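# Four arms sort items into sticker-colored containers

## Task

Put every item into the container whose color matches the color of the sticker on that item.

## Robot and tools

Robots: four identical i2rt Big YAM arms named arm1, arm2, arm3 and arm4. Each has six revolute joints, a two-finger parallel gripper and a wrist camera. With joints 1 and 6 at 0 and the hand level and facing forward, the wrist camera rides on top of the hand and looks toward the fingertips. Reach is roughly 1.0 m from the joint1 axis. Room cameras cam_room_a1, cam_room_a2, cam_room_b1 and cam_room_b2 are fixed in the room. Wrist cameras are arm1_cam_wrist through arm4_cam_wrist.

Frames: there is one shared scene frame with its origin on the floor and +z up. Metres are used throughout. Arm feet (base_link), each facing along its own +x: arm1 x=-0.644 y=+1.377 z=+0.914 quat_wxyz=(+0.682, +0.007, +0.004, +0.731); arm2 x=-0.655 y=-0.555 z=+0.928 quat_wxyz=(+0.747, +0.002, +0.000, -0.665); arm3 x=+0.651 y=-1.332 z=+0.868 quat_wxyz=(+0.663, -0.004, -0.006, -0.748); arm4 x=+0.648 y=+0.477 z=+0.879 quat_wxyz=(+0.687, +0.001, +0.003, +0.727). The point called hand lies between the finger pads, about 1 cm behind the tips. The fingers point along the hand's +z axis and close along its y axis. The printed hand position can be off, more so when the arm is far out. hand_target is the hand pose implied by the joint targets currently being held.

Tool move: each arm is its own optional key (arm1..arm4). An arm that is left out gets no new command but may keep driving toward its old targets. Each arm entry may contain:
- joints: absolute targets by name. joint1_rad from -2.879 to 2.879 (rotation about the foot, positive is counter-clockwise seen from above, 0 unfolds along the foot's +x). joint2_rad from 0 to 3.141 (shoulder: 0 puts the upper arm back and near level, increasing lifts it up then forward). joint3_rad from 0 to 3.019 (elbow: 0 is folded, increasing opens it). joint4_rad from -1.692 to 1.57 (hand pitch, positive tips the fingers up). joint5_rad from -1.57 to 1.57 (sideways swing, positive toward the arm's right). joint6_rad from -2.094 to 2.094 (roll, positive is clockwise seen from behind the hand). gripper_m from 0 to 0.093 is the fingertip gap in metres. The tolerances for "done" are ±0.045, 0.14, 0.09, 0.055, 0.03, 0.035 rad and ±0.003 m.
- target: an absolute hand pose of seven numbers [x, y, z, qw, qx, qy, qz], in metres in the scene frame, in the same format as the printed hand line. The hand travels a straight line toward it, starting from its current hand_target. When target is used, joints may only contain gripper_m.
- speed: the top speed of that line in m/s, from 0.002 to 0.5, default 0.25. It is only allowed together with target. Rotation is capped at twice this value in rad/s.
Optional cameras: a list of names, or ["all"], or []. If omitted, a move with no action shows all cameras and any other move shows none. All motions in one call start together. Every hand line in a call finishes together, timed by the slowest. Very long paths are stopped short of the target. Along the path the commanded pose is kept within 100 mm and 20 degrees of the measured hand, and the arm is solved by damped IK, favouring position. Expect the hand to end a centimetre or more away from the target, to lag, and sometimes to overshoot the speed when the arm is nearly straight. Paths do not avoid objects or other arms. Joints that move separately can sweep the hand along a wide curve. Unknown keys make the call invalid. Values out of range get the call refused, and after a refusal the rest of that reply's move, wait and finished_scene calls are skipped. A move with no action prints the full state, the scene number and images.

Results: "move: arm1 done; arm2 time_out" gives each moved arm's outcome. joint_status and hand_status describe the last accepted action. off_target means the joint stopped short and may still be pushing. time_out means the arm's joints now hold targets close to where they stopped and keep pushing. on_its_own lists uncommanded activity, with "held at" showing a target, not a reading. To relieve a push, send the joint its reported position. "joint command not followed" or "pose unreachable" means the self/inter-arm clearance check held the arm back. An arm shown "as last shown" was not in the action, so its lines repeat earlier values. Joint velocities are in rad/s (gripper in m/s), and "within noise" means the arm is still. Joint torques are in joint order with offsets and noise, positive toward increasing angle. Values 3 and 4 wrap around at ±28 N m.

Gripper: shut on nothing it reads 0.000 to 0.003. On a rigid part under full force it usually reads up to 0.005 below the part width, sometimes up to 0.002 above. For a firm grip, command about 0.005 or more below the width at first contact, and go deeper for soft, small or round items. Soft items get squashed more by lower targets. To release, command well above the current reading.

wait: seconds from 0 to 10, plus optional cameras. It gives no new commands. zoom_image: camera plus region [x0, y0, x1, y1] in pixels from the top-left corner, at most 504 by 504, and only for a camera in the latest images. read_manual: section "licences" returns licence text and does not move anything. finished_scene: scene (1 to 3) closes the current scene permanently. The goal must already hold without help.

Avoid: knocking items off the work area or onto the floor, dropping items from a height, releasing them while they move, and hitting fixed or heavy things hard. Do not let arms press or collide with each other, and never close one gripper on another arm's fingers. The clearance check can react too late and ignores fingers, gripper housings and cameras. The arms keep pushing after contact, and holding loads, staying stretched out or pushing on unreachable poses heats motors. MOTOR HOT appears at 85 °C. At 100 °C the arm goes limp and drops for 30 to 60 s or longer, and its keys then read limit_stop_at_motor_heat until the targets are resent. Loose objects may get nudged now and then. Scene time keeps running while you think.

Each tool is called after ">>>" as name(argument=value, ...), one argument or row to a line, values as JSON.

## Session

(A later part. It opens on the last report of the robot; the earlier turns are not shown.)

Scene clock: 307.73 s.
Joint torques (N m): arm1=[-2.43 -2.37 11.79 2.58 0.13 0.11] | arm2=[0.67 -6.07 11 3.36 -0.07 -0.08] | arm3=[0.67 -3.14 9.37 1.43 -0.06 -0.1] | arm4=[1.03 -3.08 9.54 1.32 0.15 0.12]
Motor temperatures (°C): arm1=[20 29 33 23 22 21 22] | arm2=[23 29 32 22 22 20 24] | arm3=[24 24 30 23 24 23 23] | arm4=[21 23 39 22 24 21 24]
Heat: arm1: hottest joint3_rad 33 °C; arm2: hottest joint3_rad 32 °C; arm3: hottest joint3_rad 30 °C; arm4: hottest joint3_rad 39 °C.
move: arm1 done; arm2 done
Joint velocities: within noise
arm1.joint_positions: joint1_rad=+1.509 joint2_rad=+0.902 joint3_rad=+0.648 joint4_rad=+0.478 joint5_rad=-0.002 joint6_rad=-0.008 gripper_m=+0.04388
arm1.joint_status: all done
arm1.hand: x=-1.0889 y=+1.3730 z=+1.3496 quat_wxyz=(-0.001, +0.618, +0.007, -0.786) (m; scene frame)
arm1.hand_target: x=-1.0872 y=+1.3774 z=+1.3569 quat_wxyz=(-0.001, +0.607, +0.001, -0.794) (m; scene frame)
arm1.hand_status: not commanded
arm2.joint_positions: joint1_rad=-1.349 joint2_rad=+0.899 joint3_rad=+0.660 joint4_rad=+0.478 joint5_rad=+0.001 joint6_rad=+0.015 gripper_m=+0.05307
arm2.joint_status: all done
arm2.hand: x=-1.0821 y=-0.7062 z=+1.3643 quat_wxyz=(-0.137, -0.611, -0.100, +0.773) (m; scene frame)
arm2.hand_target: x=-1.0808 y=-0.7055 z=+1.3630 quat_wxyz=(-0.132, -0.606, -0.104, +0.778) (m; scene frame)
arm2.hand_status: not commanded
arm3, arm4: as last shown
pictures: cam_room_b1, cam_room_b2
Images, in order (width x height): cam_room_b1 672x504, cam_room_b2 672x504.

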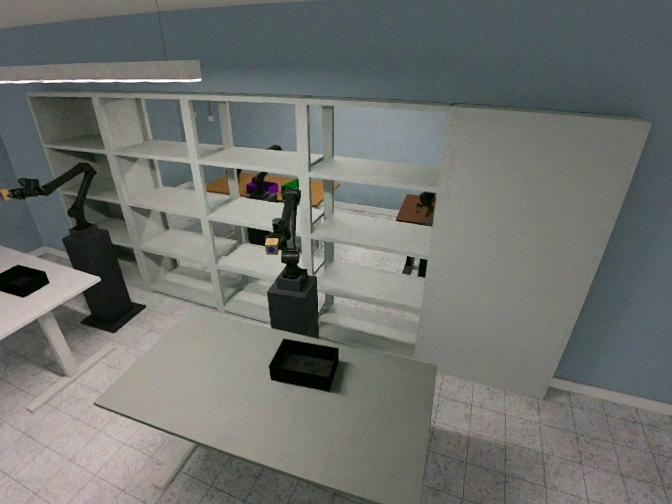

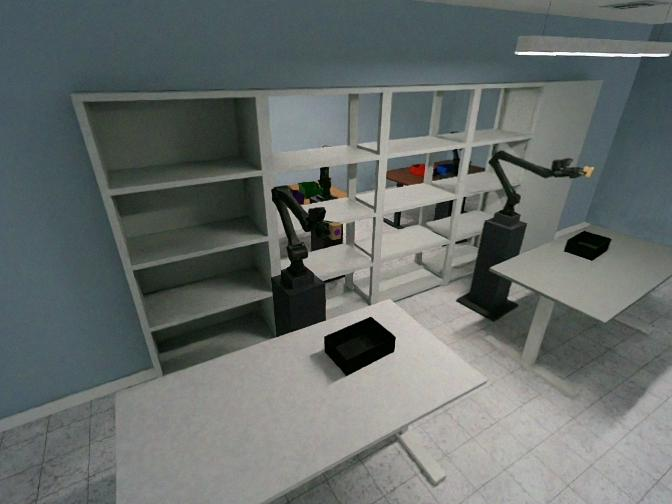

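>>> move(
  arm1={"joints": {"joint1_rad": -2.27, "joint2_rad": 0.834, "joint3_rad": 0.607, "joint4_rad": -1.08, "joint5_rad": 0, "joint6_rad": 0}},
  arm2={"joints": {"joint1_rad": 0.918, "joint2_rad": 0.834, "joint3_rad": 0.607, "joint4_rad": -1.01, "joint5_rad": 0, "joint6_rad": 0}},
  cameras=["arm1_cam_wrist", "arm2_cam_wrist"],
)

Scene clock: 337.67 s.
Joint torques (N m): arm1=[-2.84 -1.2 11.41 0.39 -0.05 0.11] | arm2=[1.03 -4.78 10.43 0.98 0.12 -0.05] | arm3=[0.73 -2.84 9.37 1.46 -0.06 -0.1] | arm4=[0.91 -3.25 9.59 1.17 0.19 0.14]
Motor temperatures (°C): arm1=[20 27 35 23 21 21 22] | arm2=[23 28 32 22 22 20 24] | arm3=[24 24 30 23 24 23 23] | arm4=[21 23 40 22 24 21 24]
Heat: arm1: hottest joint3_rad 35 °C; arm2: hottest joint3_rad 32 °C; arm3: hottest joint3_rad 30 °C; arm4: hottest joint3_rad 40 °C.
move: arm1 done; arm2 done
Joint velocities: within noise
arm1.joint_positions: joint1_rad=-2.264 joint2_rad=+0.838 joint3_rad=+0.600 joint4_rad=-1.071 joint5_rad=+0.002 joint6_rad=-0.006 gripper_m=+0.04384
arm1.joint_status: all done
arm1.hand: x=-0.4360 y=+1.2276 z=+1.0381 quat_wxyz=(-0.116, -0.302, -0.945, +0.042) (m; scene frame)
arm1.hand_target: x=-0.4364 y=+1.2265 z=+1.0417 quat_wxyz=(-0.117, -0.307, -0.943, +0.042) (m; scene frame)
arm1.hand_status: not commanded
arm2.joint_positions: joint1_rad=+0.915 joint2_rad=+0.839 joint3_rad=+0.615 joint4_rad=-0.998 joint5_rad=-0.003 joint6_rad=+0.012 gripper_m=+0.05303
arm2.joint_status: all done
arm2.hand: x=-0.4181 y=-0.6975 z=+1.0677 quat_wxyz=(-0.168, -0.268, -0.948, +0.042) (m; scene frame)
arm2.hand_target: x=-0.4225 y=-0.6945 z=+1.0645 quat_wxyz=(-0.161, -0.261, -0.951, +0.042) (m; scene frame)
arm2.hand_status: not commanded
arm3, arm4: as last shown
pictures: arm1_cam_wrist, arm2_cam_wrist
Images, in order (width x height): arm1_cam_wrist 672x504, arm2_cam_wrist 672x504.

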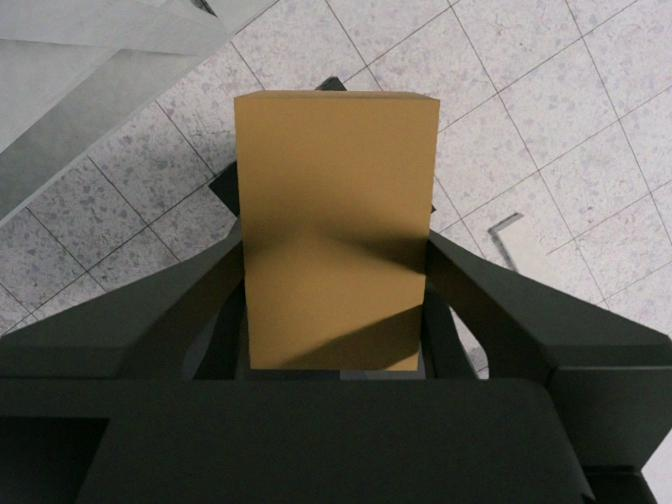

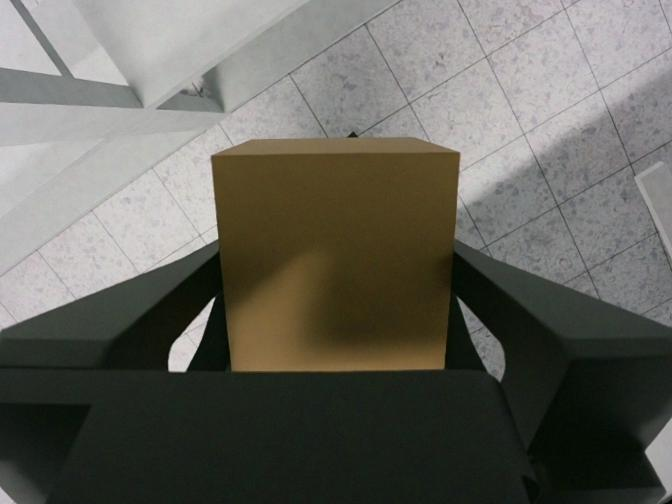

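>>> move(
  arm1={"target": [-0.38, 1.187, 1.105, 0.1240, 0.3080, 0.9423, -0.0405], "speed": 0.3},
  arm2={"target": [-0.34, -0.745, 1.085, 0.1591, 0.2619, 0.9509, -0.0438], "speed": 0.3},
)

>>> move(
  arm1={"target": [-0.20, 1.055, 1.105, 0.1240, 0.3080, 0.9423, -0.0405], "speed": 0.3},
  arm2={"target": [-0.16, -0.852, 1.08, 0.1591, 0.2619, 0.9509, -0.0438], "speed": 0.3},
  cameras=["arm1_cam_wrist", "arm2_cam_wrist"],
)

Scene clock: 347.67 s.
Joint torques (N m): arm1=[-2.78 -2.14 15.19 0.73 -0.05 0.09] | arm2=[0.85 -6.65 14.63 1.83 0.14 -0.05] | arm3=[0.73 -2.84 9.37 1.4 -0.05 -0.09] | arm4=[0.91 -2.9 9.44 1.33 0.16 0.15]
Motor temperatures (°C): arm1=[20 26 35 23 21 21 22] | arm2=[23 27 33 22 22 20 24] | arm3=[24 24 30 23 24 23 23] | arm4=[21 23 40 22 24 21 24]
Heat: arm1: hottest joint3_rad 35 °C; arm2: hottest joint3_rad 33 °C; arm3: hottest joint3_rad 30 °C; arm4: hottest joint3_rad 40 °C.
move: arm1 off_target; arm2 off_target
Joint velocities: within noise
arm1.joint_positions: joint1_rad=-2.264 joint2_rad=+0.995 joint3_rad=+0.821 joint4_rad=-1.148 joint5_rad=-0.005 joint6_rad=-0.006 gripper_m=+0.04384
arm1.joint_status: not commanded
arm1.hand: x=-0.3893 y=+1.1959 z=+1.0883 quat_wxyz=(-0.111, -0.302, -0.946, +0.037) (m; scene frame)
arm1.hand_target: x=-0.3805 y=+1.1874 z=+1.1048 quat_wxyz=(-0.124, -0.308, -0.942, +0.041) (m; scene frame)
arm1.hand_status: off_target (0.021 m and 1.7 deg from the pose sent, 0.096 m and 1.3 deg at the start)
arm2.joint_positions: joint1_rad=+0.915 joint2_rad=+1.112 joint3_rad=+0.787 joint4_rad=-0.959 joint5_rad=+0.000 joint6_rad=+0.012 gripper_m=+0.05303
arm2.joint_status: not commanded
arm2.hand: x=-0.3579 y=-0.7342 z=+1.0683 quat_wxyz=(-0.138, -0.270, -0.952, +0.036) (m; scene frame)
arm2.hand_target: x=-0.3409 y=-0.7444 z=+1.0853 quat_wxyz=(-0.159, -0.262, -0.951, +0.044) (m; scene frame)
arm2.hand_status: off_target (0.027 m and 2.7 deg from the pose sent, 0.093 m and 1.3 deg at the start)
arm3, arm4: as last shown
pictures: none

Scene clock: 349.17 s.
Joint torques (N m): arm1=[-2.73 -12.16 15.91 0.49 -0.08 0.07] | arm2=[0.91 -15.91 15.35 0.87 0.13 -0.06] | arm3=[0.62 -2.78 9.4 1.48 -0.04 -0.1] | arm4=[1.08 -3.6 9.57 1.31 0.2 0.12]
Motor temperatures (°C): arm1=[20 26 35 23 21 21 22] | arm2=[23 27 33 22 22 20 24] | arm3=[24 24 30 23 24 23 23] | arm4=[21 23 40 22 24 21 24]
Heat: arm1: hottest joint3_rad 35 °C; arm2: hottest joint3_rad 33 °C; arm3: hottest joint3_rad 30 °C; arm4: hottest joint3_rad 40 °C.
move: arm1 off_target; arm2 off_target
Joint velocities: within noise
arm1.joint_positions: joint1_rad=-2.264 joint2_rad=+1.602 joint3_rad=+1.360 joint4_rad=-1.102 joint5_rad=-0.005 joint6_rad=-0.006 gripper_m=+0.04384
arm1.joint_status: not commanded
arm1.hand: x=-0.2125 y=+1.0685 z=+1.0799 quat_wxyz=(-0.100, -0.302, -0.947, +0.034) (m; scene frame)
arm1.hand_target: x=-0.2011 y=+1.0558 z=+1.1053 quat_wxyz=(-0.125, -0.308, -0.942, +0.041) (m; scene frame)
arm1.hand_status: off_target (0.031 m and 3.0 deg from the pose sent, 0.237 m and 1.7 deg at the start)
arm2.joint_positions: joint1_rad=+0.915 joint2_rad=+1.664 joint3_rad=+1.322 joint4_rad=-0.926 joint5_rad=+0.000 joint6_rad=+0.012 gripper_m=+0.05303
arm2.joint_status: not commanded
arm2.hand: x=-0.1762 y=-0.8429 z=+1.0644 quat_wxyz=(-0.146, -0.269, -0.951, +0.038) (m; scene frame)
arm2.hand_target: x=-0.1608 y=-0.8515 z=+1.0803 quat_wxyz=(-0.160, -0.262, -0.951, +0.044) (m; scene frame)
arm2.hand_status: off_target (0.024 m and 1.9 deg from the pose sent, 0.231 m and 2.7 deg at the start)
arm3.joint_positions: joint1_rad=-1.970 joint2_rad=+0.725 joint3_rad=+0.542 joint4_rad=-0.787 joint5_rad=+0.002 joint6_rad=+0.005 gripper_m=+0.09402
arm3.joint_status: not commanded
arm3.hand: x=+0.3915 y=-1.1800 z=+1.0236 quat_wxyz=(+0.070, -0.923, +0.250, +0.284) (m; scene frame)
arm3.hand_target: x=+0.3923 y=-1.1774 z=+1.0249 quat_wxyz=(+0.073, -0.921, +0.252, +0.288) (m; scene frame)
arm3.hand_status: not commanded
arm4.joint_positions: joint1_rad=+0.918 joint2_rad=+0.729 joint3_rad=+0.534 joint4_rad=-0.792 joint5_rad=-0.002 joint6_rad=-0.011 gripper_m=+0.09401
arm4.joint_status: not commanded
arm4.hand: x=+0.4038 y=+0.6441 z=+1.0319 quat_wxyz=(-0.083, +0.917, -0.277, -0.276) (m; scene frame)
arm4.hand_target: x=+0.4005 y=+0.6462 z=+1.0394 quat_wxyz=(-0.086, +0.911, -0.280, -0.289) (m; scene frame)
arm4.hand_status: not commanded
pictures: arm1_cam_wrist, arm2_cam_wrist
Images, in order (width x height): arm1_cam_wrist 672x504, arm2_cam_wrist 672x504.

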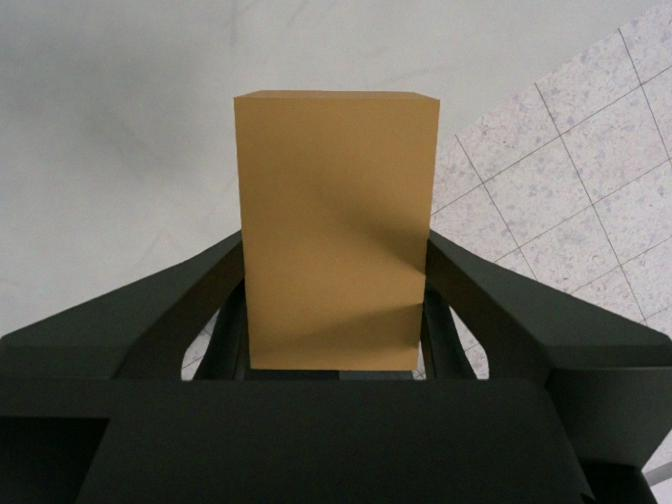

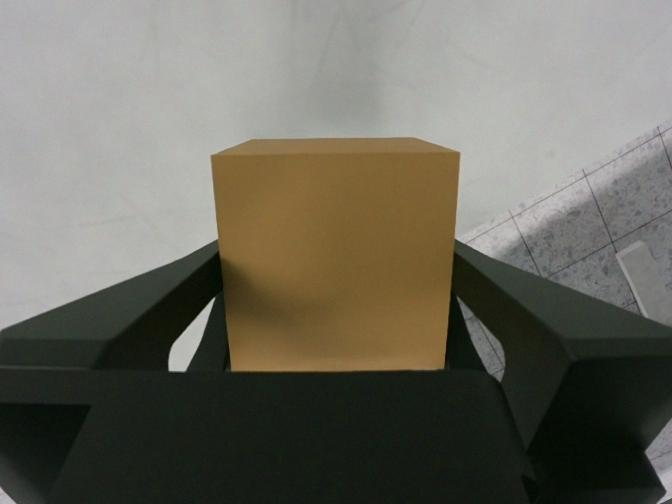

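>>> move(
  arm1={"target": [-0.035, 0.93, 1.095, 0.1240, 0.3080, 0.9423, -0.0405], "speed": 0.3},
  arm2={"target": [-0.005, -0.945, 1.072, 0.1591, 0.2619, 0.9509, -0.0438], "speed": 0.3},
  arm3={"joints": {"joint1_rad": -1.984, "joint2_rad": 1.021, "joint3_rad": 0.846, "joint4_rad": -0.785}},
  arm4={"joints": {"joint1_rad": 0.92, "joint2_rad": 1.021, "joint3_rad": 0.846, "joint4_rad": -0.785}},
)

>>> move(
  arm1={"target": [-0.035, 0.93, 1.055, 0.1240, 0.3080, 0.9423, -0.0405], "speed": 0.06},
  arm2={"target": [-0.005, -0.945, 1.052, 0.1591, 0.2619, 0.9509, -0.0438], "speed": 0.06},
  cameras=["arm1_cam_wrist", "arm2_cam_wrist"],
)

Scene clock: 360.03 s.
Joint torques (N m): arm1=[-3.08 -19.02 16.91 0.61 -0.05 0.05] | arm2=[0.85 -22.77 16.69 0.85 0.12 -0.06] | arm3=[0.44 -6.18 12.96 1.2 -0.04 -0.11] | arm4=[0.56 -5.95 11.78 1.05 0.14 0.13]
Motor temperatures (°C): arm1=[20 26 37 23 21 21 22] | arm2=[23 27 34 22 22 20 24] | arm3=[24 24 30 23 24 23 23] | arm4=[21 23 40 22 24 21 24]
Heat: arm1: hottest joint3_rad 37 °C; arm2: hottest joint3_rad 34 °C; arm3: hottest joint3_rad 30 °C; arm4: hottest joint3_rad 40 °C.
move: arm1 off_target; arm2 off_target; arm3 done; arm4 done
Joint velocities: within noise
arm1.joint_positions: joint1_rad=-2.264 joint2_rad=+2.207 joint3_rad=+2.245 joint4_rad=-1.382 joint5_rad=-0.006 joint6_rad=-0.006 gripper_m=+0.04384
arm1.joint_status: not commanded
arm1.hand: x=-0.0415 y=+0.9453 z=+1.0712 quat_wxyz=(-0.101, -0.302, -0.947, +0.033) (m; scene frame)
arm1.hand_target: x=-0.0363 y=+0.9310 z=+1.0952 quat_wxyz=(-0.125, -0.308, -0.942, +0.041) (m; scene frame)
arm1.hand_status: off_target (0.029 m and 2.9 deg from the pose sent, 0.226 m and 3.0 deg at the start)
arm2.joint_positions: joint1_rad=+0.915 joint2_rad=+2.153 joint3_rad=+2.053 joint4_rad=-1.163 joint5_rad=+0.000 joint6_rad=+0.012 gripper_m=+0.05303
arm2.joint_status: not commanded
arm2.hand: x=-0.0190 y=-0.9369 z=+1.0625 quat_wxyz=(-0.148, -0.269, -0.951, +0.038) (m; scene frame)
arm2.hand_target: x=-0.0060 y=-0.9444 z=+1.0719 quat_wxyz=(-0.160, -0.262, -0.951, +0.044) (m; scene frame)
arm2.hand_status: off_target (0.019 m and 1.7 deg from the pose sent, 0.200 m and 1.9 deg at the start)
arm3.joint_positions: joint1_rad=-1.971 joint2_rad=+1.016 joint3_rad=+0.805 joint4_rad=-0.788 joint5_rad=+0.002 joint6_rad=+0.005 gripper_m=+0.09402
arm3.joint_status: all done
arm3.hand: x=+0.3148 y=-1.1353 z=+1.0637 quat_wxyz=(+0.066, -0.927, +0.251, +0.270) (m; scene frame)
arm3.hand_target: x=+0.3063 y=-1.1245 z=+1.0835 quat_wxyz=(+0.073, -0.921, +0.254, +0.288) (m; scene frame)
arm3.hand_status: not commanded
arm4.joint_positions: joint1_rad=+0.918 joint2_rad=+1.012 joint3_rad=+0.808 joint4_rad=-0.792 joint5_rad=-0.002 joint6_rad=-0.011 gripper_m=+0.09401
arm4.joint_status: all done
arm4.hand: x=+0.3282 y=+0.6957 z=+1.0818 quat_wxyz=(-0.081, +0.918, -0.277, -0.272) (m; scene frame)
arm4.hand_target: x=+0.3175 y=+0.7026 z=+1.0991 quat_wxyz=(-0.086, +0.911, -0.280, -0.289) (m; scene frame)
arm4.hand_status: not commanded
pictures: none

Scene clock: 361.20 s.
Joint torques (N m): arm1=[-2.49 -20.25 11.41 1.33 -0.07 0.09] | arm2=[0.85 -22.18 13.5 2.13 0.11 -0.07] | arm3=[0.5 -6.3 12.97 1.22 -0.06 -0.1] | arm4=[1.03 -6.07 11.75 1.07 0.14 0.14]
Motor temperatures (°C): arm1=[20 26 37 23 21 21 22] | arm2=[23 27 34 22 22 20 24] | arm3=[24 24 30 23 24 23 23] | arm4=[21 23 40 22 24 21 24]
Heat: arm1: hottest joint3_rad 37 °C; arm2: hottest joint3_rad 34 °C; arm3: hottest joint3_rad 30 °C; arm4: hottest joint3_rad 40 °C.
move: arm1 done; arm2 off_target
Joint velocities: within noise
arm1.joint_positions: joint1_rad=-2.264 joint2_rad=+2.207 joint3_rad=+2.204 joint4_rad=-1.305 joint5_rad=-0.006 joint6_rad=-0.006 gripper_m=+0.04384
arm1.joint_status: not commanded
arm1.hand: x=-0.0343 y=+0.9400 z=+1.0574 quat_wxyz=(-0.118, -0.301, -0.945, +0.039) (m; scene frame)
arm1.hand_target: x=-0.0352 y=+0.9302 z=+1.0551 quat_wxyz=(-0.124, -0.308, -0.942, +0.041) (m; scene frame)
arm1.hand_status: done (0.010 m and 1.1 deg from the pose sent, 0.023 m and 2.9 deg at the start)
arm2.joint_positions: joint1_rad=+0.915 joint2_rad=+2.153 joint3_rad=+2.053 joint4_rad=-1.148 joint5_rad=+0.000 joint6_rad=+0.012 gripper_m=+0.05303
arm2.joint_status: not commanded
arm2.hand: x=-0.0160 y=-0.9387 z=+1.0636 quat_wxyz=(-0.155, -0.269, -0.950, +0.040) (m; scene frame)
arm2.hand_target: x=-0.0057 y=-0.9445 z=+1.0519 quat_wxyz=(-0.159, -0.262, -0.951, +0.044) (m; scene frame)
arm2.hand_status: off_target (0.017 m and 1.0 deg from the pose sent, 0.019 m and 1.6 deg at the start)
arm3, arm4: as last shown
pictures: arm1_cam_wrist, arm2_cam_wrist
Images, in order (width x height): arm1_cam_wrist 672x504, arm2_cam_wrist 672x504.

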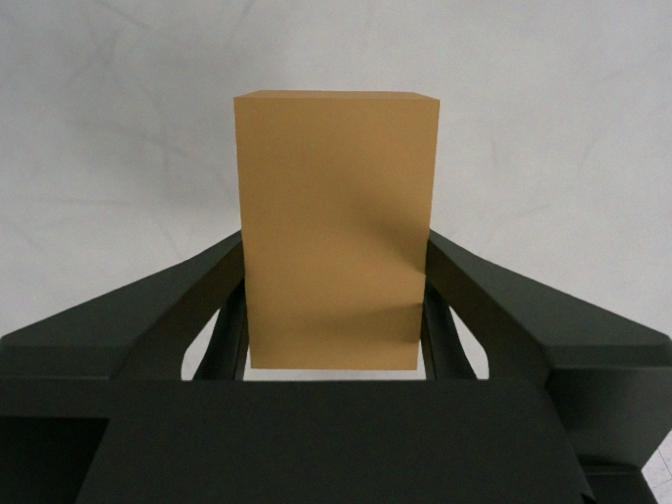

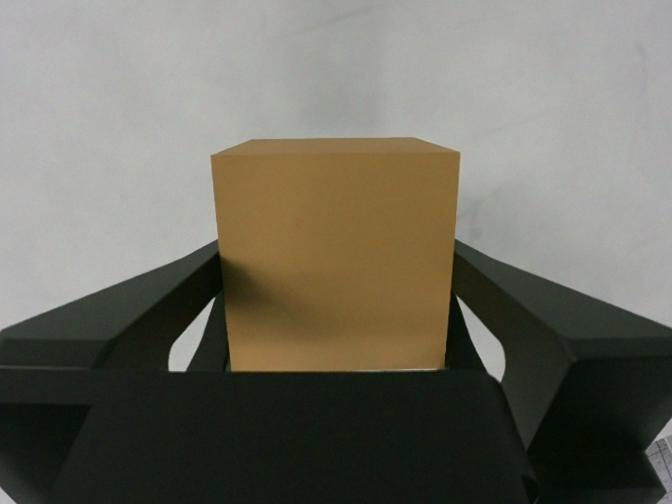

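>>> move(
  arm1={"target": [-0.035, 0.928, 1.036, 0.1240, 0.3080, 0.9423, -0.0405], "speed": 0.05},
  arm2={"target": [-0.005, -0.945, 1.036, 0.1591, 0.2619, 0.9509, -0.0438], "speed": 0.05},
)

Scene clock: 365.37 s.
Joint torques (N m): arm1=[-2.61 -19.14 11.33 1.29 -0.04 0.08] | arm2=[0.91 -22.42 10.97 2.19 0.11 -0.07] | arm3=[0.38 -6.36 12.96 1.26 -0.05 -0.1] | arm4=[1.03 -5.54 11.67 1.25 0.17 0.14]
Motor temperatures (°C): arm1=[20 26 37 23 21 21 22] | arm2=[23 28 34 22 22 20 24] | arm3=[24 24 30 23 24 23 23] | arm4=[21 23 40 22 24 21 24]
Heat: arm1: hottest joint3_rad 37 °C; arm2: hottest joint3_rad 34 °C; arm3: hottest joint3_rad 30 °C; arm4: hottest joint3_rad 40 °C.
move: arm1 off_target; arm2 off_target
Joint velocities: within noise
arm1.joint_positions: joint1_rad=-2.266 joint2_rad=+2.208 joint3_rad=+2.169 joint4_rad=-1.260 joint5_rad=-0.007 joint6_rad=-0.006 gripper_m=+0.04384
arm1.joint_status: not commanded
arm1.hand: x=-0.0338 y=+0.9375 z=+1.0439 quat_wxyz=(-0.122, -0.302, -0.945, +0.040) (m; scene frame)
arm1.hand_target: x=-0.0353 y=+0.9281 z=+1.0359 quat_wxyz=(-0.124, -0.308, -0.942, +0.040) (m; scene frame)
arm1.hand_status: off_target (0.012 m and 0.7 deg from the pose sent, 0.024 m and 1.1 deg at the start)
arm2.joint_positions: joint1_rad=+0.915 joint2_rad=+2.160 joint3_rad=+2.053 joint4_rad=-1.112 joint5_rad=+0.000 joint6_rad=+0.012 gripper_m=+0.05303
arm2.joint_status: not commanded
arm2.hand: x=-0.0087 y=-0.9431 z=+1.0622 quat_wxyz=(-0.169, -0.268, -0.947, +0.044) (m; scene frame)
arm2.hand_target: x=-0.0059 y=-0.9444 z=+1.0363 quat_wxyz=(-0.159, -0.262, -0.951, +0.044) (m; scene frame)
arm2.hand_status: off_target (0.026 m and 1.4 deg from the pose sent, 0.031 m and 1.0 deg at the start)
arm3, arm4: as last shown
pictures: none

>>> move(
  arm1={"target": [-0.035, 0.928, 1.024, 0.1240, 0.3080, 0.9423, -0.0405], "speed": 0.03},
  arm2={"target": [-0.005, -0.945, 1.026, 0.1591, 0.2619, 0.9509, -0.0438], "speed": 0.03},
)

Scene clock: 369.73 s.
Joint torques (N m): arm1=[-2.84 -19.43 11.11 1.48 -0.06 0.01] | arm2=[0.79 -22.42 10.33 2.22 0.1 -0.07] | arm3=[0.5 -6.36 12.96 1.18 -0.06 -0.1] | arm4=[0.67 -6.12 11.75 1.09 0.16 0.18]
Motor temperatures (°C): arm1=[20 26 37 23 21 21 22] | arm2=[23 28 34 22 22 20 25] | arm3=[24 24 30 23 24 23 23] | arm4=[21 23 40 22 24 21 24]
Heat: arm1: hottest joint3_rad 37 °C; arm2: hottest joint3_rad 34 °C; arm3: hottest joint3_rad 30 °C; arm4: hottest joint3_rad 40 °C.
move: arm1 off_target; arm2 off_target
Joint velocities: within noise
arm1.joint_positions: joint1_rad=-2.266 joint2_rad=+2.211 joint3_rad=+2.145 joint4_rad=-1.231 joint5_rad=-0.007 joint6_rad=-0.006 gripper_m=+0.04384
arm1.joint_status: not commanded
arm1.hand: x=-0.0336 y=+0.9373 z=+1.0331 quat_wxyz=(-0.123, -0.302, -0.944, +0.040) (m; scene frame)
arm1.hand_target: x=-0.0353 y=+0.9281 z=+1.0240 quat_wxyz=(-0.124, -0.308, -0.942, +0.040) (m; scene frame)
arm1.hand_status: off_target (0.013 m and 0.7 deg from the pose sent, 0.022 m and 0.7 deg at the start)
arm2.joint_positions: joint1_rad=+0.915 joint2_rad=+2.165 joint3_rad=+2.042 joint4_rad=-1.090 joint5_rad=+0.000 joint6_rad=+0.012 gripper_m=+0.05303
arm2.joint_status: not commanded
arm2.hand: x=-0.0067 y=-0.9443 z=+1.0554 quat_wxyz=(-0.172, -0.268, -0.947, +0.045) (m; scene frame)
arm2.hand_target: x=-0.0060 y=-0.9444 z=+1.0264 quat_wxyz=(-0.159, -0.262, -0.951, +0.044) (m; scene frame)
arm2.hand_status: off_target (0.029 m and 1.7 deg from the pose sent, 0.036 m and 1.4 deg at the start)
arm3, arm4: as last shown
pictures: none

>>> move(
  arm1={"target": [-0.035, 0.928, 1.015, 0.1240, 0.3080, 0.9423, -0.0405], "speed": 0.03},
  arm2={"target": [-0.005, -0.945, 1.016, 0.1591, 0.2619, 0.9509, -0.0438], "speed": 0.03},
  cameras=["arm3_cam_wrist", "arm4_cam_wrist"],
)

Scene clock: 374.80 s.
Joint torques (N m): arm1=[-2.43 -19.19 11.06 1.4 -0.04 0.01] | arm2=[0.79 -22.36 10.3 2.22 0.1 -0.08] | arm3=[0.44 -6.18 12.96 1.21 -0.05 -0.1] | arm4=[0.91 -5.83 11.75 1.16 0.18 0.13]
Motor temperatures (°C): arm1=[20 27 36 23 21 21 22] | arm2=[23 28 35 22 22 20 25] | arm3=[24 24 31 23 24 23 23] | arm4=[21 23 41 22 24 21 24]
Heat: arm1: hottest joint3_rad 36 °C; arm2: hottest joint3_rad 35 °C; arm3: hottest joint3_rad 31 °C; arm4: hottest joint3_rad 41 °C.
move: arm1 off_target; arm2 off_target
Joint velocities: within noise
arm1.joint_positions: joint1_rad=-2.266 joint2_rad=+2.214 joint3_rad=+2.127 joint4_rad=-1.210 joint5_rad=-0.007 joint6_rad=-0.006 gripper_m=+0.04384
arm1.joint_status: not commanded
arm1.hand: x=-0.0335 y=+0.9372 z=+1.0242 quat_wxyz=(-0.123, -0.302, -0.944, +0.040) (m; scene frame)
arm1.hand_target: x=-0.0353 y=+0.9281 z=+1.0150 quat_wxyz=(-0.124, -0.308, -0.942, +0.040) (m; scene frame)
arm1.hand_status: off_target (0.013 m and 0.7 deg from the pose sent, 0.020 m and 0.7 deg at the start)
arm2.joint_positions: joint1_rad=+0.915 joint2_rad=+2.170 joint3_rad=+2.026 joint4_rad=-1.068 joint5_rad=+0.000 joint6_rad=+0.012 gripper_m=+0.05303
arm2.joint_status: not commanded
arm2.hand: x=-0.0061 y=-0.9446 z=+1.0459 quat_wxyz=(-0.173, -0.268, -0.947, +0.045) (m; scene frame)
arm2.hand_target: x=-0.0059 y=-0.9444 z=+1.0164 quat_wxyz=(-0.159, -0.262, -0.951, +0.044) (m; scene frame)
arm2.hand_status: off_target (0.030 m and 1.8 deg from the pose sent, 0.039 m and 1.7 deg at the start)
arm3, arm4: as last shown
pictures: arm3_cam_wrist, arm4_cam_wrist
Images, in order (width x height): arm3_cam_wrist 672x504, arm4_cam_wrist 672x504.

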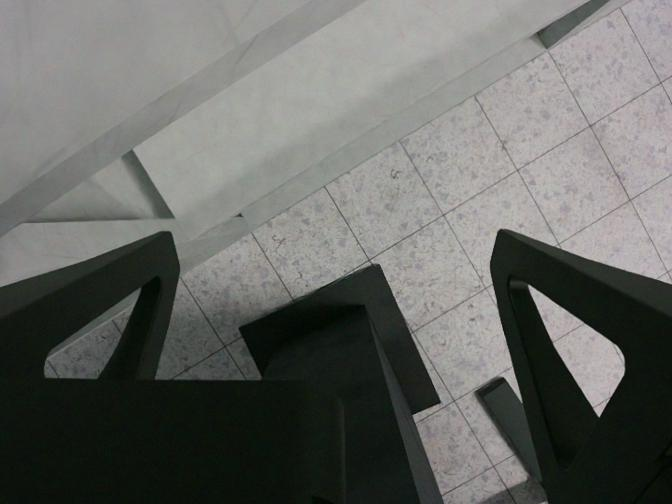

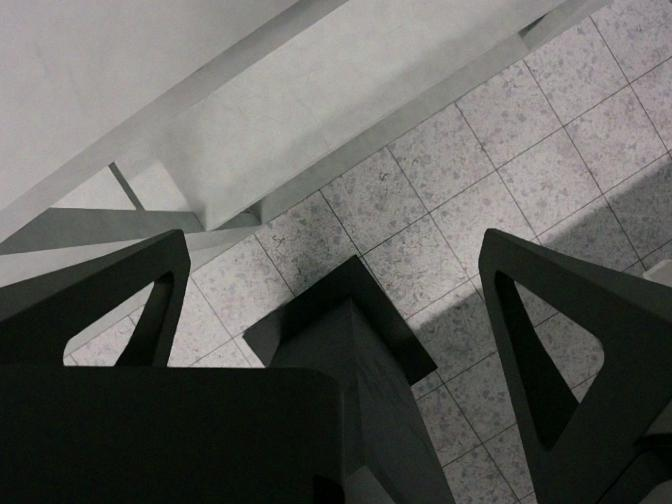

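>>> move(
  arm1={"target": [-0.035, 0.928, 1.009, 0.1240, 0.3080, 0.9423, -0.0405], "speed": 0.03},
  arm2={"target": [-0.005, -0.945, 1.007, 0.1591, 0.2619, 0.9509, -0.0438], "speed": 0.03},
)

Scene clock: 378.50 s.
Joint torques (N m): arm1=[-2.73 -18.9 10.5 1.59 -0.08 0.03] | arm2=[0.91 -22.65 10.28 2.25 0.1 -0.08] | arm3=[0.5 -6.3 12.96 1.24 -0.04 -0.11] | arm4=[0.91 -6.07 11.81 1.21 0.16 0.14]
Motor temperatures (°C): arm1=[20 27 36 23 21 21 23] | arm2=[23 28 35 22 22 20 25] | arm3=[24 24 31 23 24 23 23] | arm4=[21 23 41 22 24 21 24]
Heat: arm1: hottest joint3_rad 36 °C; arm2: hottest joint3_rad 35 °C; arm3: hottest joint3_rad 31 °C; arm4: hottest joint3_rad 41 °C.
move: arm1 off_target; arm2 off_target
Joint velocities: within noise
arm1.joint_positions: joint1_rad=-2.267 joint2_rad=+2.214 joint3_rad=+2.122 joint4_rad=-1.198 joint5_rad=-0.007 joint6_rad=-0.006 gripper_m=+0.04384
arm1.joint_status: not commanded
arm1.hand: x=-0.0325 y=+0.9361 z=+1.0228 quat_wxyz=(-0.126, -0.302, -0.944, +0.041) (m; scene frame)
arm1.hand_target: x=-0.0354 y=+0.9282 z=+1.0091 quat_wxyz=(-0.124, -0.308, -0.942, +0.040) (m; scene frame)
arm1.hand_status: off_target (0.016 m and 0.7 deg from the pose sent, 0.018 m and 0.7 deg at the start)
arm2.joint_positions: joint1_rad=+0.915 joint2_rad=+2.176 joint3_rad=+2.012 joint4_rad=-1.048 joint5_rad=+0.000 joint6_rad=+0.012 gripper_m=+0.05303
arm2.joint_status: not commanded
arm2.hand: x=-0.0057 y=-0.9447 z=+1.0372 quat_wxyz=(-0.173, -0.268, -0.947, +0.045) (m; scene frame)
arm2.hand_target: x=-0.0059 y=-0.9444 z=+1.0076 quat_wxyz=(-0.159, -0.262, -0.951, +0.044) (m; scene frame)
arm2.hand_status: off_target (0.030 m and 1.8 deg from the pose sent, 0.039 m and 1.8 deg at the start)
arm3, arm4: as last shown
pictures: none

>>> move(
  arm1={"target": [-0.033, 0.934, 1.022, 0.1240, 0.3080, 0.9423, -0.0405], "speed": 0.03},
  arm2={"target": [-0.005, -0.945, 1.001, 0.1591, 0.2619, 0.9509, -0.0438], "speed": 0.03},
)

Scene clock: 383.40 s.
Joint torques (N m): arm1=[-2.32 -19.96 11.97 0.59 0.1 0.1] | arm2=[0.79 -22.42 10.21 2.24 0.1 -0.07] | arm3=[0.32 -6.24 12.9 1.22 -0.05 -0.11] | arm4=[0.97 -6.53 11.67 1.21 0.17 0.13]
Motor temperatures (°C): arm1=[20 28 36 23 21 21 23] | arm2=[23 28 34 22 22 20 25] | arm3=[24 24 31 23 24 23 23] | arm4=[21 23 41 22 24 21 24]
Heat: arm1: hottest joint3_rad 36 °C; arm2: hottest joint3_rad 34 °C; arm3: hottest joint3_rad 31 °C; arm4: hottest joint3_rad 41 °C.
move: arm1 done; arm2 off_target
Joint velocities: within noise
arm1.joint_positions: joint1_rad=-2.267 joint2_rad=+2.214 joint3_rad=+2.122 joint4_rad=-1.198 joint5_rad=-0.007 joint6_rad=-0.005 gripper_m=+0.04384
arm1.joint_status: not commanded
arm1.hand: x=-0.0325 y=+0.9361 z=+1.0228 quat_wxyz=(-0.126, -0.302, -0.944, +0.041) (m; scene frame)
arm1.hand_target: x=-0.0331 y=+0.9339 z=+1.0220 quat_wxyz=(-0.124, -0.308, -0.942, +0.041) (m; scene frame)
arm1.hand_status: done (0.002 m and 0.7 deg from the pose sent, 0.002 m and 0.7 deg at the start)
arm2.joint_positions: joint1_rad=+0.915 joint2_rad=+2.178 joint3_rad=+2.003 joint4_rad=-1.034 joint5_rad=+0.000 joint6_rad=+0.012 gripper_m=+0.05303
arm2.joint_status: not commanded
arm2.hand: x=-0.0053 y=-0.9449 z=+1.0323 quat_wxyz=(-0.174, -0.268, -0.946, +0.045) (m; scene frame)
arm2.hand_target: x=-0.0060 y=-0.9444 z=+1.0016 quat_wxyz=(-0.159, -0.262, -0.951, +0.044) (m; scene frame)
arm2.hand_status: off_target (0.031 m and 1.9 deg from the pose sent, 0.036 m and 1.8 deg at the start)
arm3, arm4: as last shown
pictures: none

>>> move(
  arm1={"joints": {"gripper_m": 0.078}},
  arm2={"target": [-0.005, -0.945, 0.996, 0.1591, 0.2619, 0.9509, -0.0438], "speed": 0.03},
  cameras=["arm1_cam_wrist"],
)

Scene clock: 387.50 s.
Joint torques (N m): arm1=[-2.32 -19.84 12.04 0.59 0.04 0.14] | arm2=[0.85 -22.07 9.72 2.29 0.1 -0.07] | arm3=[0.44 -6.3 12.97 1.22 -0.06 -0.1] | arm4=[1.08 -5.95 11.81 1.2 0.16 0.16]
Motor temperatures (°C): arm1=[20 28 36 23 21 21 23] | arm2=[23 28 35 22 22 20 25] | arm3=[24 24 32 23 24 23 23] | arm4=[21 23 42 22 24 21 24]
Heat: arm1: hottest joint3_rad 36 °C; arm2: hottest joint3_rad 35 °C; arm3: hottest joint3_rad 32 °C; arm4: hottest joint3_rad 42 °C.
move: arm1 done; arm2 off_target
Joint velocities: within noise
arm1.joint_positions: joint1_rad=-2.267 joint2_rad=+2.214 joint3_rad=+2.122 joint4_rad=-1.198 joint5_rad=-0.007 joint6_rad=-0.004 gripper_m=+0.07797
arm1.joint_status: all done
arm1.hand: x=-0.0325 y=+0.9361 z=+1.0228 quat_wxyz=(-0.126, -0.303, -0.944, +0.041) (m; scene frame)
arm1.hand_target: x=-0.0331 y=+0.9339 z=+1.0220 quat_wxyz=(-0.124, -0.308, -0.942, +0.041) (m; scene frame)
arm1.hand_status: not commanded
arm2.joint_positions: joint1_rad=+0.915 joint2_rad=+2.178 joint3_rad=+2.001 joint4_rad=-1.026 joint5_rad=+0.000 joint6_rad=+0.012 gripper_m=+0.05303
arm2.joint_status: not commanded
arm2.hand: x=-0.0043 y=-0.9456 z=+1.0318 quat_wxyz=(-0.177, -0.268, -0.946, +0.046) (m; scene frame)
arm2.hand_target: x=-0.0063 y=-0.9442 z=+0.9967 quat_wxyz=(-0.159, -0.262, -0.951, +0.044) (m; scene frame)
arm2.hand_status: off_target (0.036 m and 2.2 deg from the pose sent, 0.036 m and 1.9 deg at the start)
arm3, arm4: as last shown
pictures: arm1_cam_wrist
Images, in order (width x height): arm1_cam_wrist 672x504.

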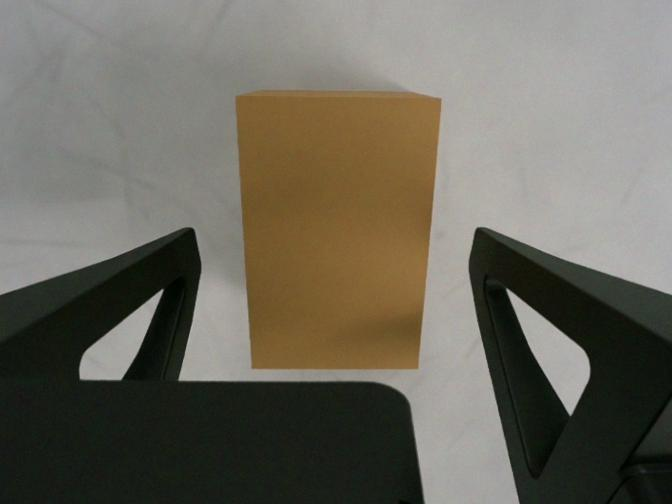

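>>> move(
  arm1={"target": [-0.033, 0.934, 1.115, 0.1240, 0.3080, 0.9423, -0.0405], "speed": 0.15},
  arm2={"target": [-0.0043, -0.9456, 1.034, 0.177, 0.268, 0.946, -0.046], "speed": 0.06},
)

>>> move(
  arm1={"target": [-0.40, 1.20, 1.11, 0.1240, 0.3080, 0.9423, -0.0405], "speed": 0.4},
  arm2={"joints": {"gripper_m": 0.086}},
  cameras=["arm2_cam_wrist"],
)

Scene clock: 392.93 s.
Joint torques (N m): arm1=[-2.14 -19.72 15.98 0.43 0.06 0.06] | arm2=[0.91 -25.7 11.52 1.26 -0.03 0.07] | arm3=[0.56 -6.3 12.93 1.22 -0.04 -0.11] | arm4=[1.14 -6.07 11.92 1.21 0.16 0.11]
Motor temperatures (°C): arm1=[20 28 36 23 21 21 22] | arm2=[23 28 34 22 22 20 25] | arm3=[24 24 32 23 24 23 23] | arm4=[21 23 42 22 24 21 24]
Heat: arm1: hottest joint3_rad 36 °C; arm2: hottest joint3_rad 34 °C; arm3: hottest joint3_rad 32 °C; arm4: hottest joint3_rad 42 °C.
move: arm1 off_target; arm2 done
Joint velocities: within noise
arm1.joint_positions: joint1_rad=-2.267 joint2_rad=+2.214 joint3_rad=+2.325 joint4_rad=-1.442 joint5_rad=-0.007 joint6_rad=-0.004 gripper_m=+0.07797
arm1.joint_status: not commanded
arm1.hand: x=-0.0397 y=+0.9421 z=+1.0977 quat_wxyz=(-0.107, -0.304, -0.946, +0.035) (m; scene frame)
arm1.hand_target: x=-0.0338 y=+0.9345 z=+1.1149 quat_wxyz=(-0.125, -0.308, -0.942, +0.041) (m; scene frame)
arm1.hand_status: off_target (0.020 m and 2.1 deg from the pose sent, 0.092 m and 0.7 deg at the start)
arm2.joint_positions: joint1_rad=+0.915 joint2_rad=+2.178 joint3_rad=+2.000 joint4_rad=-1.024 joint5_rad=+0.000 joint6_rad=+0.012 gripper_m=+0.05303
arm2.joint_status: not commanded
arm2.hand: x=-0.0043 y=-0.9455 z=+1.0314 quat_wxyz=(-0.177, -0.268, -0.946, +0.046) (m; scene frame)
arm2.hand_target: x=-0.0043 y=-0.9456 z=+1.0340 quat_wxyz=(-0.177, -0.268, -0.946, +0.046) (m; scene frame)
arm2.hand_status: done (0.003 m and 0.0 deg from the pose sent, 0.002 m and 0.0 deg at the start)
arm3.joint_positions: joint1_rad=-1.971 joint2_rad=+1.016 joint3_rad=+0.805 joint4_rad=-0.788 joint5_rad=+0.002 joint6_rad=+0.005 gripper_m=+0.09402
arm3.joint_status: not commanded
arm3.hand: x=+0.3148 y=-1.1353 z=+1.0637 quat_wxyz=(+0.066, -0.927, +0.251, +0.270) (m; scene frame)
arm3.hand_target: x=+0.3063 y=-1.1245 z=+1.0835 quat_wxyz=(+0.073, -0.921, +0.254, +0.288) (m; scene frame)
arm3.hand_status: not commanded
arm4.joint_positions: joint1_rad=+0.918 joint2_rad=+1.012 joint3_rad=+0.808 joint4_rad=-0.792 joint5_rad=-0.002 joint6_rad=-0.011 gripper_m=+0.09401
arm4.joint_status: not commanded
arm4.hand: x=+0.3282 y=+0.6957 z=+1.0818 quat_wxyz=(-0.081, +0.918, -0.277, -0.272) (m; scene frame)
arm4.hand_target: x=+0.3175 y=+0.7026 z=+1.0991 quat_wxyz=(-0.086, +0.911, -0.280, -0.289) (m; scene frame)
arm4.hand_status: not commanded
pictures: none

Scene clock: 394.83 s.
Joint torques (N m): arm1=[-2.32 -1.14 11.66 0.5 0 0.05] | arm2=[0.79 -25.82 11.52 1.26 -0.02 0.07] | arm3=[0.44 -6.3 13 1.2 -0.05 -0.11] | arm4=[0.85 -6.18 11.95 1.1 0.14 0.15]
Motor temperatures (°C): arm1=[20 28 36 23 21 21 22] | arm2=[23 28 34 22 22 20 25] | arm3=[24 24 32 23 24 23 23] | arm4=[21 23 42 22 24 21 24]
Heat: arm1: hottest joint3_rad 36 °C; arm2: hottest joint3_rad 34 °C; arm3: hottest joint3_rad 32 °C; arm4: hottest joint3_rad 42 °C.
move: arm1 done; arm2 done
Joint velocities: within noise
arm1.joint_positions: joint1_rad=-2.267 joint2_rad=+0.923 joint3_rad=+0.831 joint4_rad=-1.191 joint5_rad=-0.007 joint6_rad=-0.004 gripper_m=+0.07797
arm1.joint_status: not commanded
arm1.hand: x=-0.3987 y=+1.2024 z=+1.1107 quat_wxyz=(-0.130, -0.303, -0.943, +0.042) (m; scene frame)
arm1.hand_target: x=-0.4001 y=+1.2000 z=+1.1100 quat_wxyz=(-0.124, -0.308, -0.942, +0.040) (m; scene frame)
arm1.hand_status: done (0.003 m and 0.9 deg from the pose sent, 0.443 m and 2.1 deg at the start)
arm2.joint_positions: joint1_rad=+0.915 joint2_rad=+2.178 joint3_rad=+2.000 joint4_rad=-1.024 joint5_rad=+0.000 joint6_rad=+0.012 gripper_m=+0.08593
arm2.joint_status: all done
arm2.hand: x=-0.0043 y=-0.9455 z=+1.0314 quat_wxyz=(-0.177, -0.268, -0.946, +0.046) (m; scene frame)
arm2.hand_target: x=-0.0043 y=-0.9456 z=+1.0340 quat_wxyz=(-0.177, -0.268, -0.946, +0.046) (m; scene frame)
arm2.hand_status: not commanded
arm3, arm4: as last shown
pictures: arm2_cam_wrist
Images, in order (width x height): arm2_cam_wrist 672x504.

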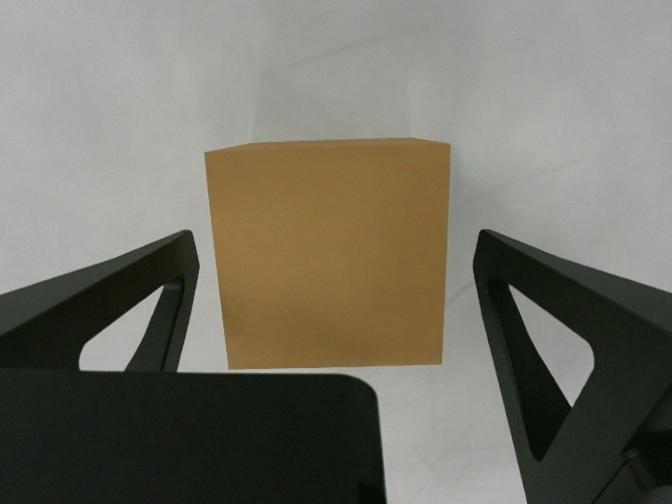

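>>> move(
  arm2={"target": [-0.0043, -0.9456, 1.115, 0.172, 0.268, 0.947, -0.045], "speed": 0.2},
  arm4={"target": [0.12, 0.832, 1.095, 0.0934, -0.9065, 0.2963, 0.2858], "speed": 0.4},
  arm1={"joints": {"joint1_rad": -2.27, "joint2_rad": 0.834, "joint3_rad": 0.607, "joint4_rad": -1.08}},
  cameras=["arm2_cam_wrist"],
)

>>> move(
  arm2={"target": [-0.42, -0.695, 1.08, 0.172, 0.268, 0.947, -0.045], "speed": 0.4},
  arm4={"target": [0.018, 0.899, 1.088, 0.0934, -0.9065, 0.2963, 0.2858], "speed": 0.3},
  cameras=["arm4_cam_wrist"],
)

Scene clock: 423.77 s.
Joint torques (N m): arm1=[-1.9 -1.2 11.7 1.24 -0.02 0.07] | arm2=[0.85 -25.29 15.66 0.81 0 0.07] | arm3=[0.44 -6.36 12.96 1.21 -0.04 -0.11] | arm4=[1.03 -17.49 12.45 0.53 0.23 0.15]
Motor temperatures (°C): arm1=[20 26 36 23 21 21 22] | arm2=[23 29 35 22 22 20 24] | arm3=[24 24 33 23 24 23 23] | arm4=[21 23 43 22 24 21 24]
Heat: arm1: hottest joint3_rad 36 °C; arm2: hottest joint3_rad 35 °C; arm3: hottest joint3_rad 33 °C; arm4: hottest joint3_rad 43 °C.
move: arm1 done; arm2 off_target; arm4 off_target
Joint velocities: within noise
arm1.joint_positions: joint1_rad=-2.267 joint2_rad=+0.834 joint3_rad=+0.595 joint4_rad=-1.094 joint5_rad=-0.007 joint6_rad=-0.004 gripper_m=+0.07797
arm1.joint_status: all done
arm1.hand: x=-0.4413 y=+1.2326 z=+1.0356 quat_wxyz=(-0.106, -0.304, -0.946, +0.035) (m; scene frame)
arm1.hand_target: x=-0.4355 y=+1.2277 z=+1.0417 quat_wxyz=(-0.118, -0.305, -0.944, +0.038) (m; scene frame)
arm1.hand_status: not commanded
arm2.joint_positions: joint1_rad=+0.915 joint2_rad=+2.161 joint3_rad=+2.139 joint4_rad=-1.230 joint5_rad=+0.000 joint6_rad=+0.012 gripper_m=+0.08593
arm2.joint_status: not commanded
arm2.hand: x=-0.0131 y=-0.9405 z=+1.0912 quat_wxyz=(-0.154, -0.269, -0.950, +0.040) (m; scene frame)
arm2.hand_target: x=-0.0052 y=-0.9451 z=+1.1150 quat_wxyz=(-0.173, -0.268, -0.947, +0.045) (m; scene frame)
arm2.hand_status: off_target (0.026 m and 2.2 deg from the pose sent, 0.084 m and 0.6 deg at the start)
arm3: as last shown
arm4.joint_positions: joint1_rad=+0.927 joint2_rad=+1.646 joint3_rad=+1.381 joint4_rad=-0.728 joint5_rad=+0.030 joint6_rad=+0.026 gripper_m=+0.09401
arm4.joint_status: not commanded
arm4.hand: x=+0.1339 y=+0.8275 z=+1.0756 quat_wxyz=(-0.091, +0.912, -0.294, -0.272) (m; scene frame)
arm4.hand_target: x=+0.1209 y=+0.8315 z=+1.0951 quat_wxyz=(-0.093, +0.906, -0.296, -0.286) (m; scene frame)
arm4.hand_status: off_target (0.024 m and 1.8 deg from the pose sent, 0.249 m and 3.3 deg at the start)
pictures: arm2_cam_wrist
Images, in order (width x height): arm2_cam_wrist 672x504.

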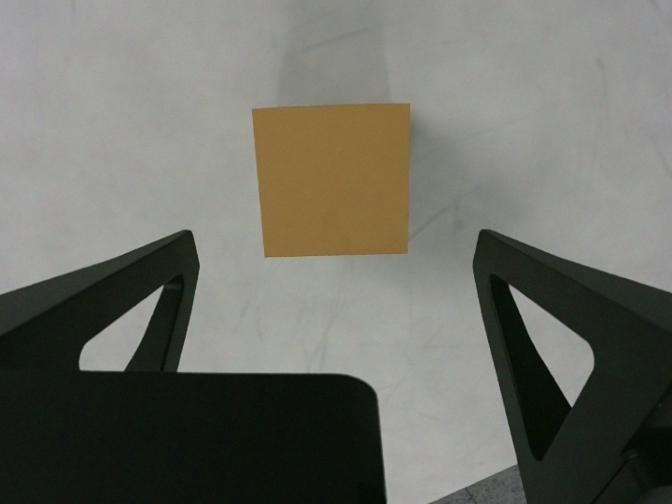

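Scene clock: 425.70 s.
Joint torques (N m): arm1=[-2.61 0.15 11.7 1.39 -0.01 0.01] | arm2=[1.38 -3.25 10.56 0.98 0.15 0.13] | arm3=[0.44 -6.3 12.96 1.25 -0.05 -0.11] | arm4=[1.61 -21.36 13.2 0.58 0.22 0.17]
Motor temperatures (°C): arm1=[20 26 36 23 21 21 22] | arm2=[23 29 35 22 22 20 24] | arm3=[24 24 33 23 24 23 23] | arm4=[21 23 44 22 24 21 24]
Heat: arm1: hottest joint3_rad 36 °C; arm2: hottest joint3_rad 35 °C; arm3: hottest joint3_rad 33 °C; arm4: hottest joint3_rad 44 °C.
move: arm2 done; arm4 off_target
Joint velocities: within noise
arm1, arm3: as last shown
arm2.joint_positions: joint1_rad=+0.915 joint2_rad=+0.804 joint3_rad=+0.643 joint4_rad=-1.021 joint5_rad=+0.000 joint6_rad=+0.012 gripper_m=+0.08593
arm2.joint_status: not commanded
arm2.hand: x=-0.4164 y=-0.6994 z=+1.0876 quat_wxyz=(-0.187, -0.267, -0.944, +0.049) (m; scene frame)
arm2.hand_target: x=-0.4201 y=-0.6951 z=+1.0801 quat_wxyz=(-0.172, -0.268, -0.947, +0.045) (m; scene frame)
arm2.hand_status: done (0.010 m and 1.8 deg from the pose sent, 0.475 m and 2.2 deg at the start)
arm4.joint_positions: joint1_rad=+0.927 joint2_rad=+1.955 joint3_rad=+1.821 joint4_rad=-0.845 joint5_rad=+0.030 joint6_rad=+0.026 gripper_m=+0.09401
arm4.joint_status: not commanded
arm4.hand: x=+0.0328 y=+0.8947 z=+1.0801 quat_wxyz=(-0.092, +0.910, -0.294, -0.278) (m; scene frame)
arm4.hand_target: x=+0.0188 y=+0.8985 z=+1.0881 quat_wxyz=(-0.093, +0.906, -0.296, -0.287) (m; scene frame)
arm4.hand_status: off_target (0.017 m and 1.0 deg from the pose sent, 0.137 m and 1.8 deg at the start)
pictures: arm4_cam_wrist
Images, in order (width x height): arm4_cam_wrist 672x504.

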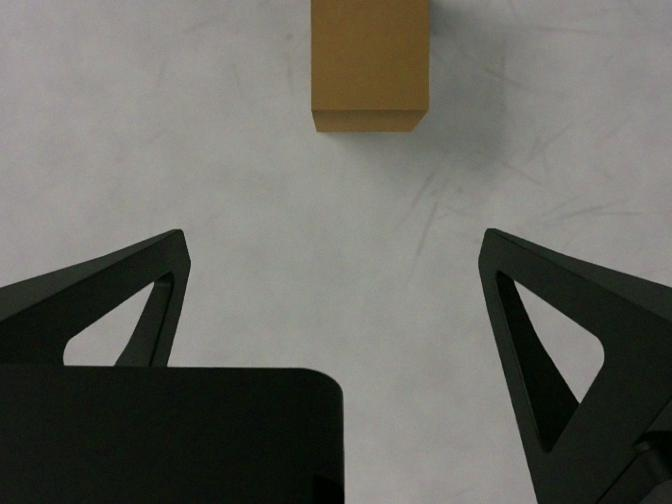

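>>> move(
  arm4={"target": [-0.0215, 0.946, 1.049, 0.0934, -0.9065, 0.2963, 0.2858], "speed": 0.12},
  arm3={"target": [0.13, -1.026, 1.11, 0.0687, -0.9312, 0.2565, 0.2495], "speed": 0.4},
  arm2={"joints": {"joint1_rad": 0.0, "joint2_rad": 0.834, "joint3_rad": 0.607, "joint4_rad": -1.01}},
  arm1={"joints": {"joint1_rad": -1.2}},
  cameras=["arm4_cam_wrist"],
)

>>> move(
  arm3={"target": [0.030, -0.966, 1.11, 0.0687, -0.9312, 0.2565, 0.2495], "speed": 0.3},
  cameras=["arm3_cam_wrist", "arm4_cam_wrist"],
)

Scene clock: 446.00 s.
Joint torques (N m): arm1=[-1.61 -0.44 11.73 1.13 -0.01 0.03] | arm2=[0.5 -3.19 10.21 1.88 0.02 0.14] | arm3=[1.49 -16.73 13.74 0.59 0.12 -0.01] | arm4=[0.67 -24.88 13.07 0.42 -0.03 0.02]
Motor temperatures (°C): arm1=[20 26 36 23 21 21 22] | arm2=[23 28 34 22 22 20 23] | arm3=[24 24 34 23 24 23 23] | arm4=[21 24 42 22 24 21 24]
Heat: arm1: hottest joint3_rad 36 °C; arm2: hottest joint3_rad 34 °C; arm3: hottest joint3_rad 34 °C; arm4: hottest joint3_rad 42 °C.
move: arm1 done; arm2 done; arm3 off_target; arm4 off_target
Joint velocities: within noise
arm1.joint_positions: joint1_rad=-1.206 joint2_rad=+0.834 joint3_rad=+0.595 joint4_rad=-1.091 joint5_rad=-0.009 joint6_rad=-0.004 gripper_m=+0.07798
arm1.joint_status: all done
arm1.hand: x=-0.4174 y=+1.4821 z=+1.0360 quat_wxyz=(-0.109, +0.216, -0.970, -0.033) (m; scene frame)
arm1.hand_target: x=-0.4118 y=+1.4862 z=+1.0420 quat_wxyz=(-0.120, +0.218, -0.968, -0.036) (m; scene frame)
arm1.hand_status: not commanded
arm2.joint_positions: joint1_rad=+0.003 joint2_rad=+0.824 joint3_rad=+0.618 joint4_rad=-1.021 joint5_rad=+0.003 joint6_rad=+0.012 gripper_m=+0.08594
arm2.joint_status: all done
arm2.hand: x=-0.6238 y=-0.8255 z=+1.0700 quat_wxyz=(-0.127, -0.659, -0.733, +0.112) (m; scene frame)
arm2.hand_target: x=-0.6249 y=-0.8251 z=+1.0638 quat_wxyz=(-0.124, -0.663, -0.730, +0.109) (m; scene frame)
arm2.hand_status: not commanded
arm3.joint_positions: joint1_rad=-1.971 joint2_rad=+1.585 joint3_rad=+1.413 joint4_rad=-0.908 joint5_rad=+0.016 joint6_rad=+0.005 gripper_m=+0.09402
arm3.joint_status: not commanded
arm3.hand: x=+0.1419 y=-1.0330 z=+1.0871 quat_wxyz=(+0.063, -0.937, +0.256, +0.231) (m; scene frame)
arm3.hand_target: x=+0.1309 y=-1.0265 z=+1.1101 quat_wxyz=(+0.069, -0.931, +0.256, +0.250) (m; scene frame)
arm3.hand_status: off_target (0.027 m and 2.3 deg from the pose sent, 0.220 m and 2.5 deg at the start)
arm4.joint_positions: joint1_rad=+0.915 joint2_rad=+2.156 joint3_rad=+2.042 joint4_rad=-0.867 joint5_rad=+0.024 joint6_rad=+0.026 gripper_m=+0.09401
arm4.joint_status: not commanded
arm4.hand: x=-0.0134 y=+0.9360 z=+1.0400 quat_wxyz=(-0.091, +0.909, -0.298, -0.277) (m; scene frame)
arm4.hand_target: x=-0.0207 y=+0.9457 z=+1.0490 quat_wxyz=(-0.094, +0.906, -0.296, -0.286) (m; scene frame)
arm4.hand_status: off_target (0.016 m and 1.1 deg from the pose sent, 0.081 m and 1.0 deg at the start)
pictures: arm4_cam_wrist
Images, in order (width x height): arm4_cam_wrist 672x504.

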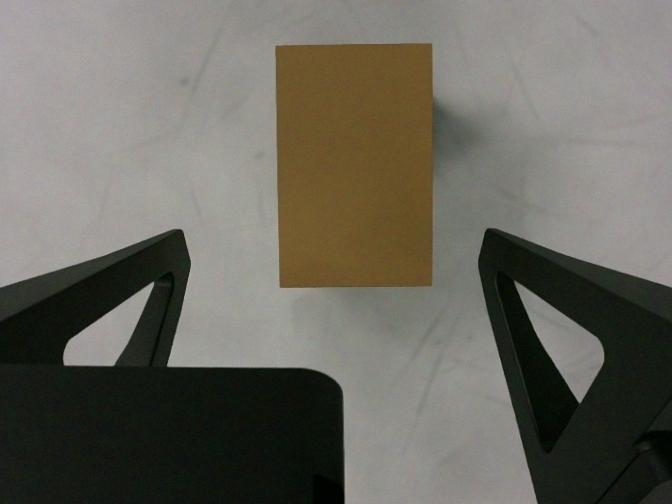

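Scene clock: 447.20 s.
Joint torques (N m): arm1=[-1.44 -1.03 11.79 1.28 0.02 0.02] | arm2=[0.5 -3.25 10.19 1.92 0.01 0.14] | arm3=[1.38 -22.3 14.28 0.61 0.07 -0.04] | arm4=[0.73 -24.64 13.09 0.53 -0.02 -0.01]
Motor temperatures (°C): arm1=[20 26 36 23 21 21 22] | arm2=[23 28 34 22 22 20 23] | arm3=[24 24 34 23 24 23 23] | arm4=[21 24 43 22 24 21 24]
Heat: arm1: hottest joint3_rad 36 °C; arm2: hottest joint3_rad 34 °C; arm3: hottest joint3_rad 34 °C; arm4: hottest joint3_rad 43 °C.
move: arm3 off_target
Joint velocities: within noise
arm1, arm2, arm4: as last shown
arm3.joint_positions: joint1_rad=-1.971 joint2_rad=+1.904 joint3_rad=+1.835 joint4_rad=-1.019 joint5_rad=+0.016 joint6_rad=+0.005 gripper_m=+0.09402
arm3.joint_status: not commanded
arm3.hand: x=+0.0399 y=-0.9745 z=+1.0817 quat_wxyz=(+0.062, -0.938, +0.256, +0.227) (m; scene frame)
arm3.hand_target: x=+0.0312 y=-0.9667 z=+1.1100 quat_wxyz=(+0.069, -0.931, +0.256, +0.250) (m; scene frame)
arm3.hand_status: off_target (0.031 m and 2.8 deg from the pose sent, 0.133 m and 2.3 deg at the start)
pictures: arm3_cam_wrist, arm4_cam_wrist
Images, in order (width x height): arm3_cam_wrist 672x504, arm4_cam_wrist 672x504.

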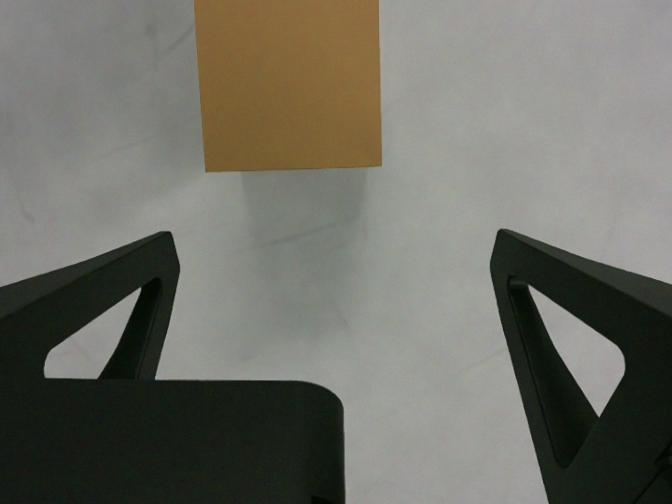

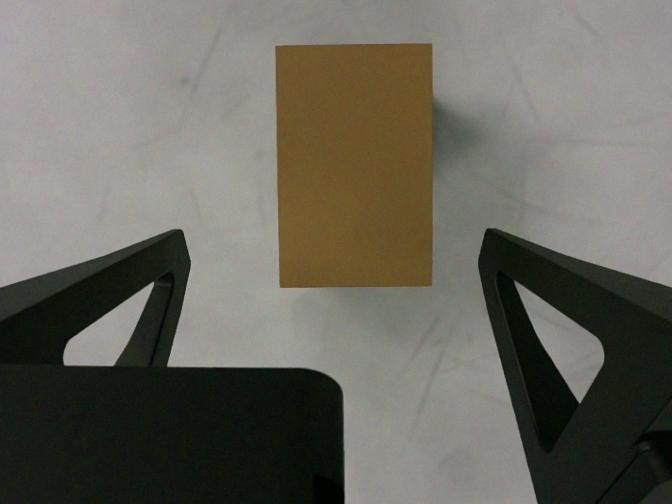

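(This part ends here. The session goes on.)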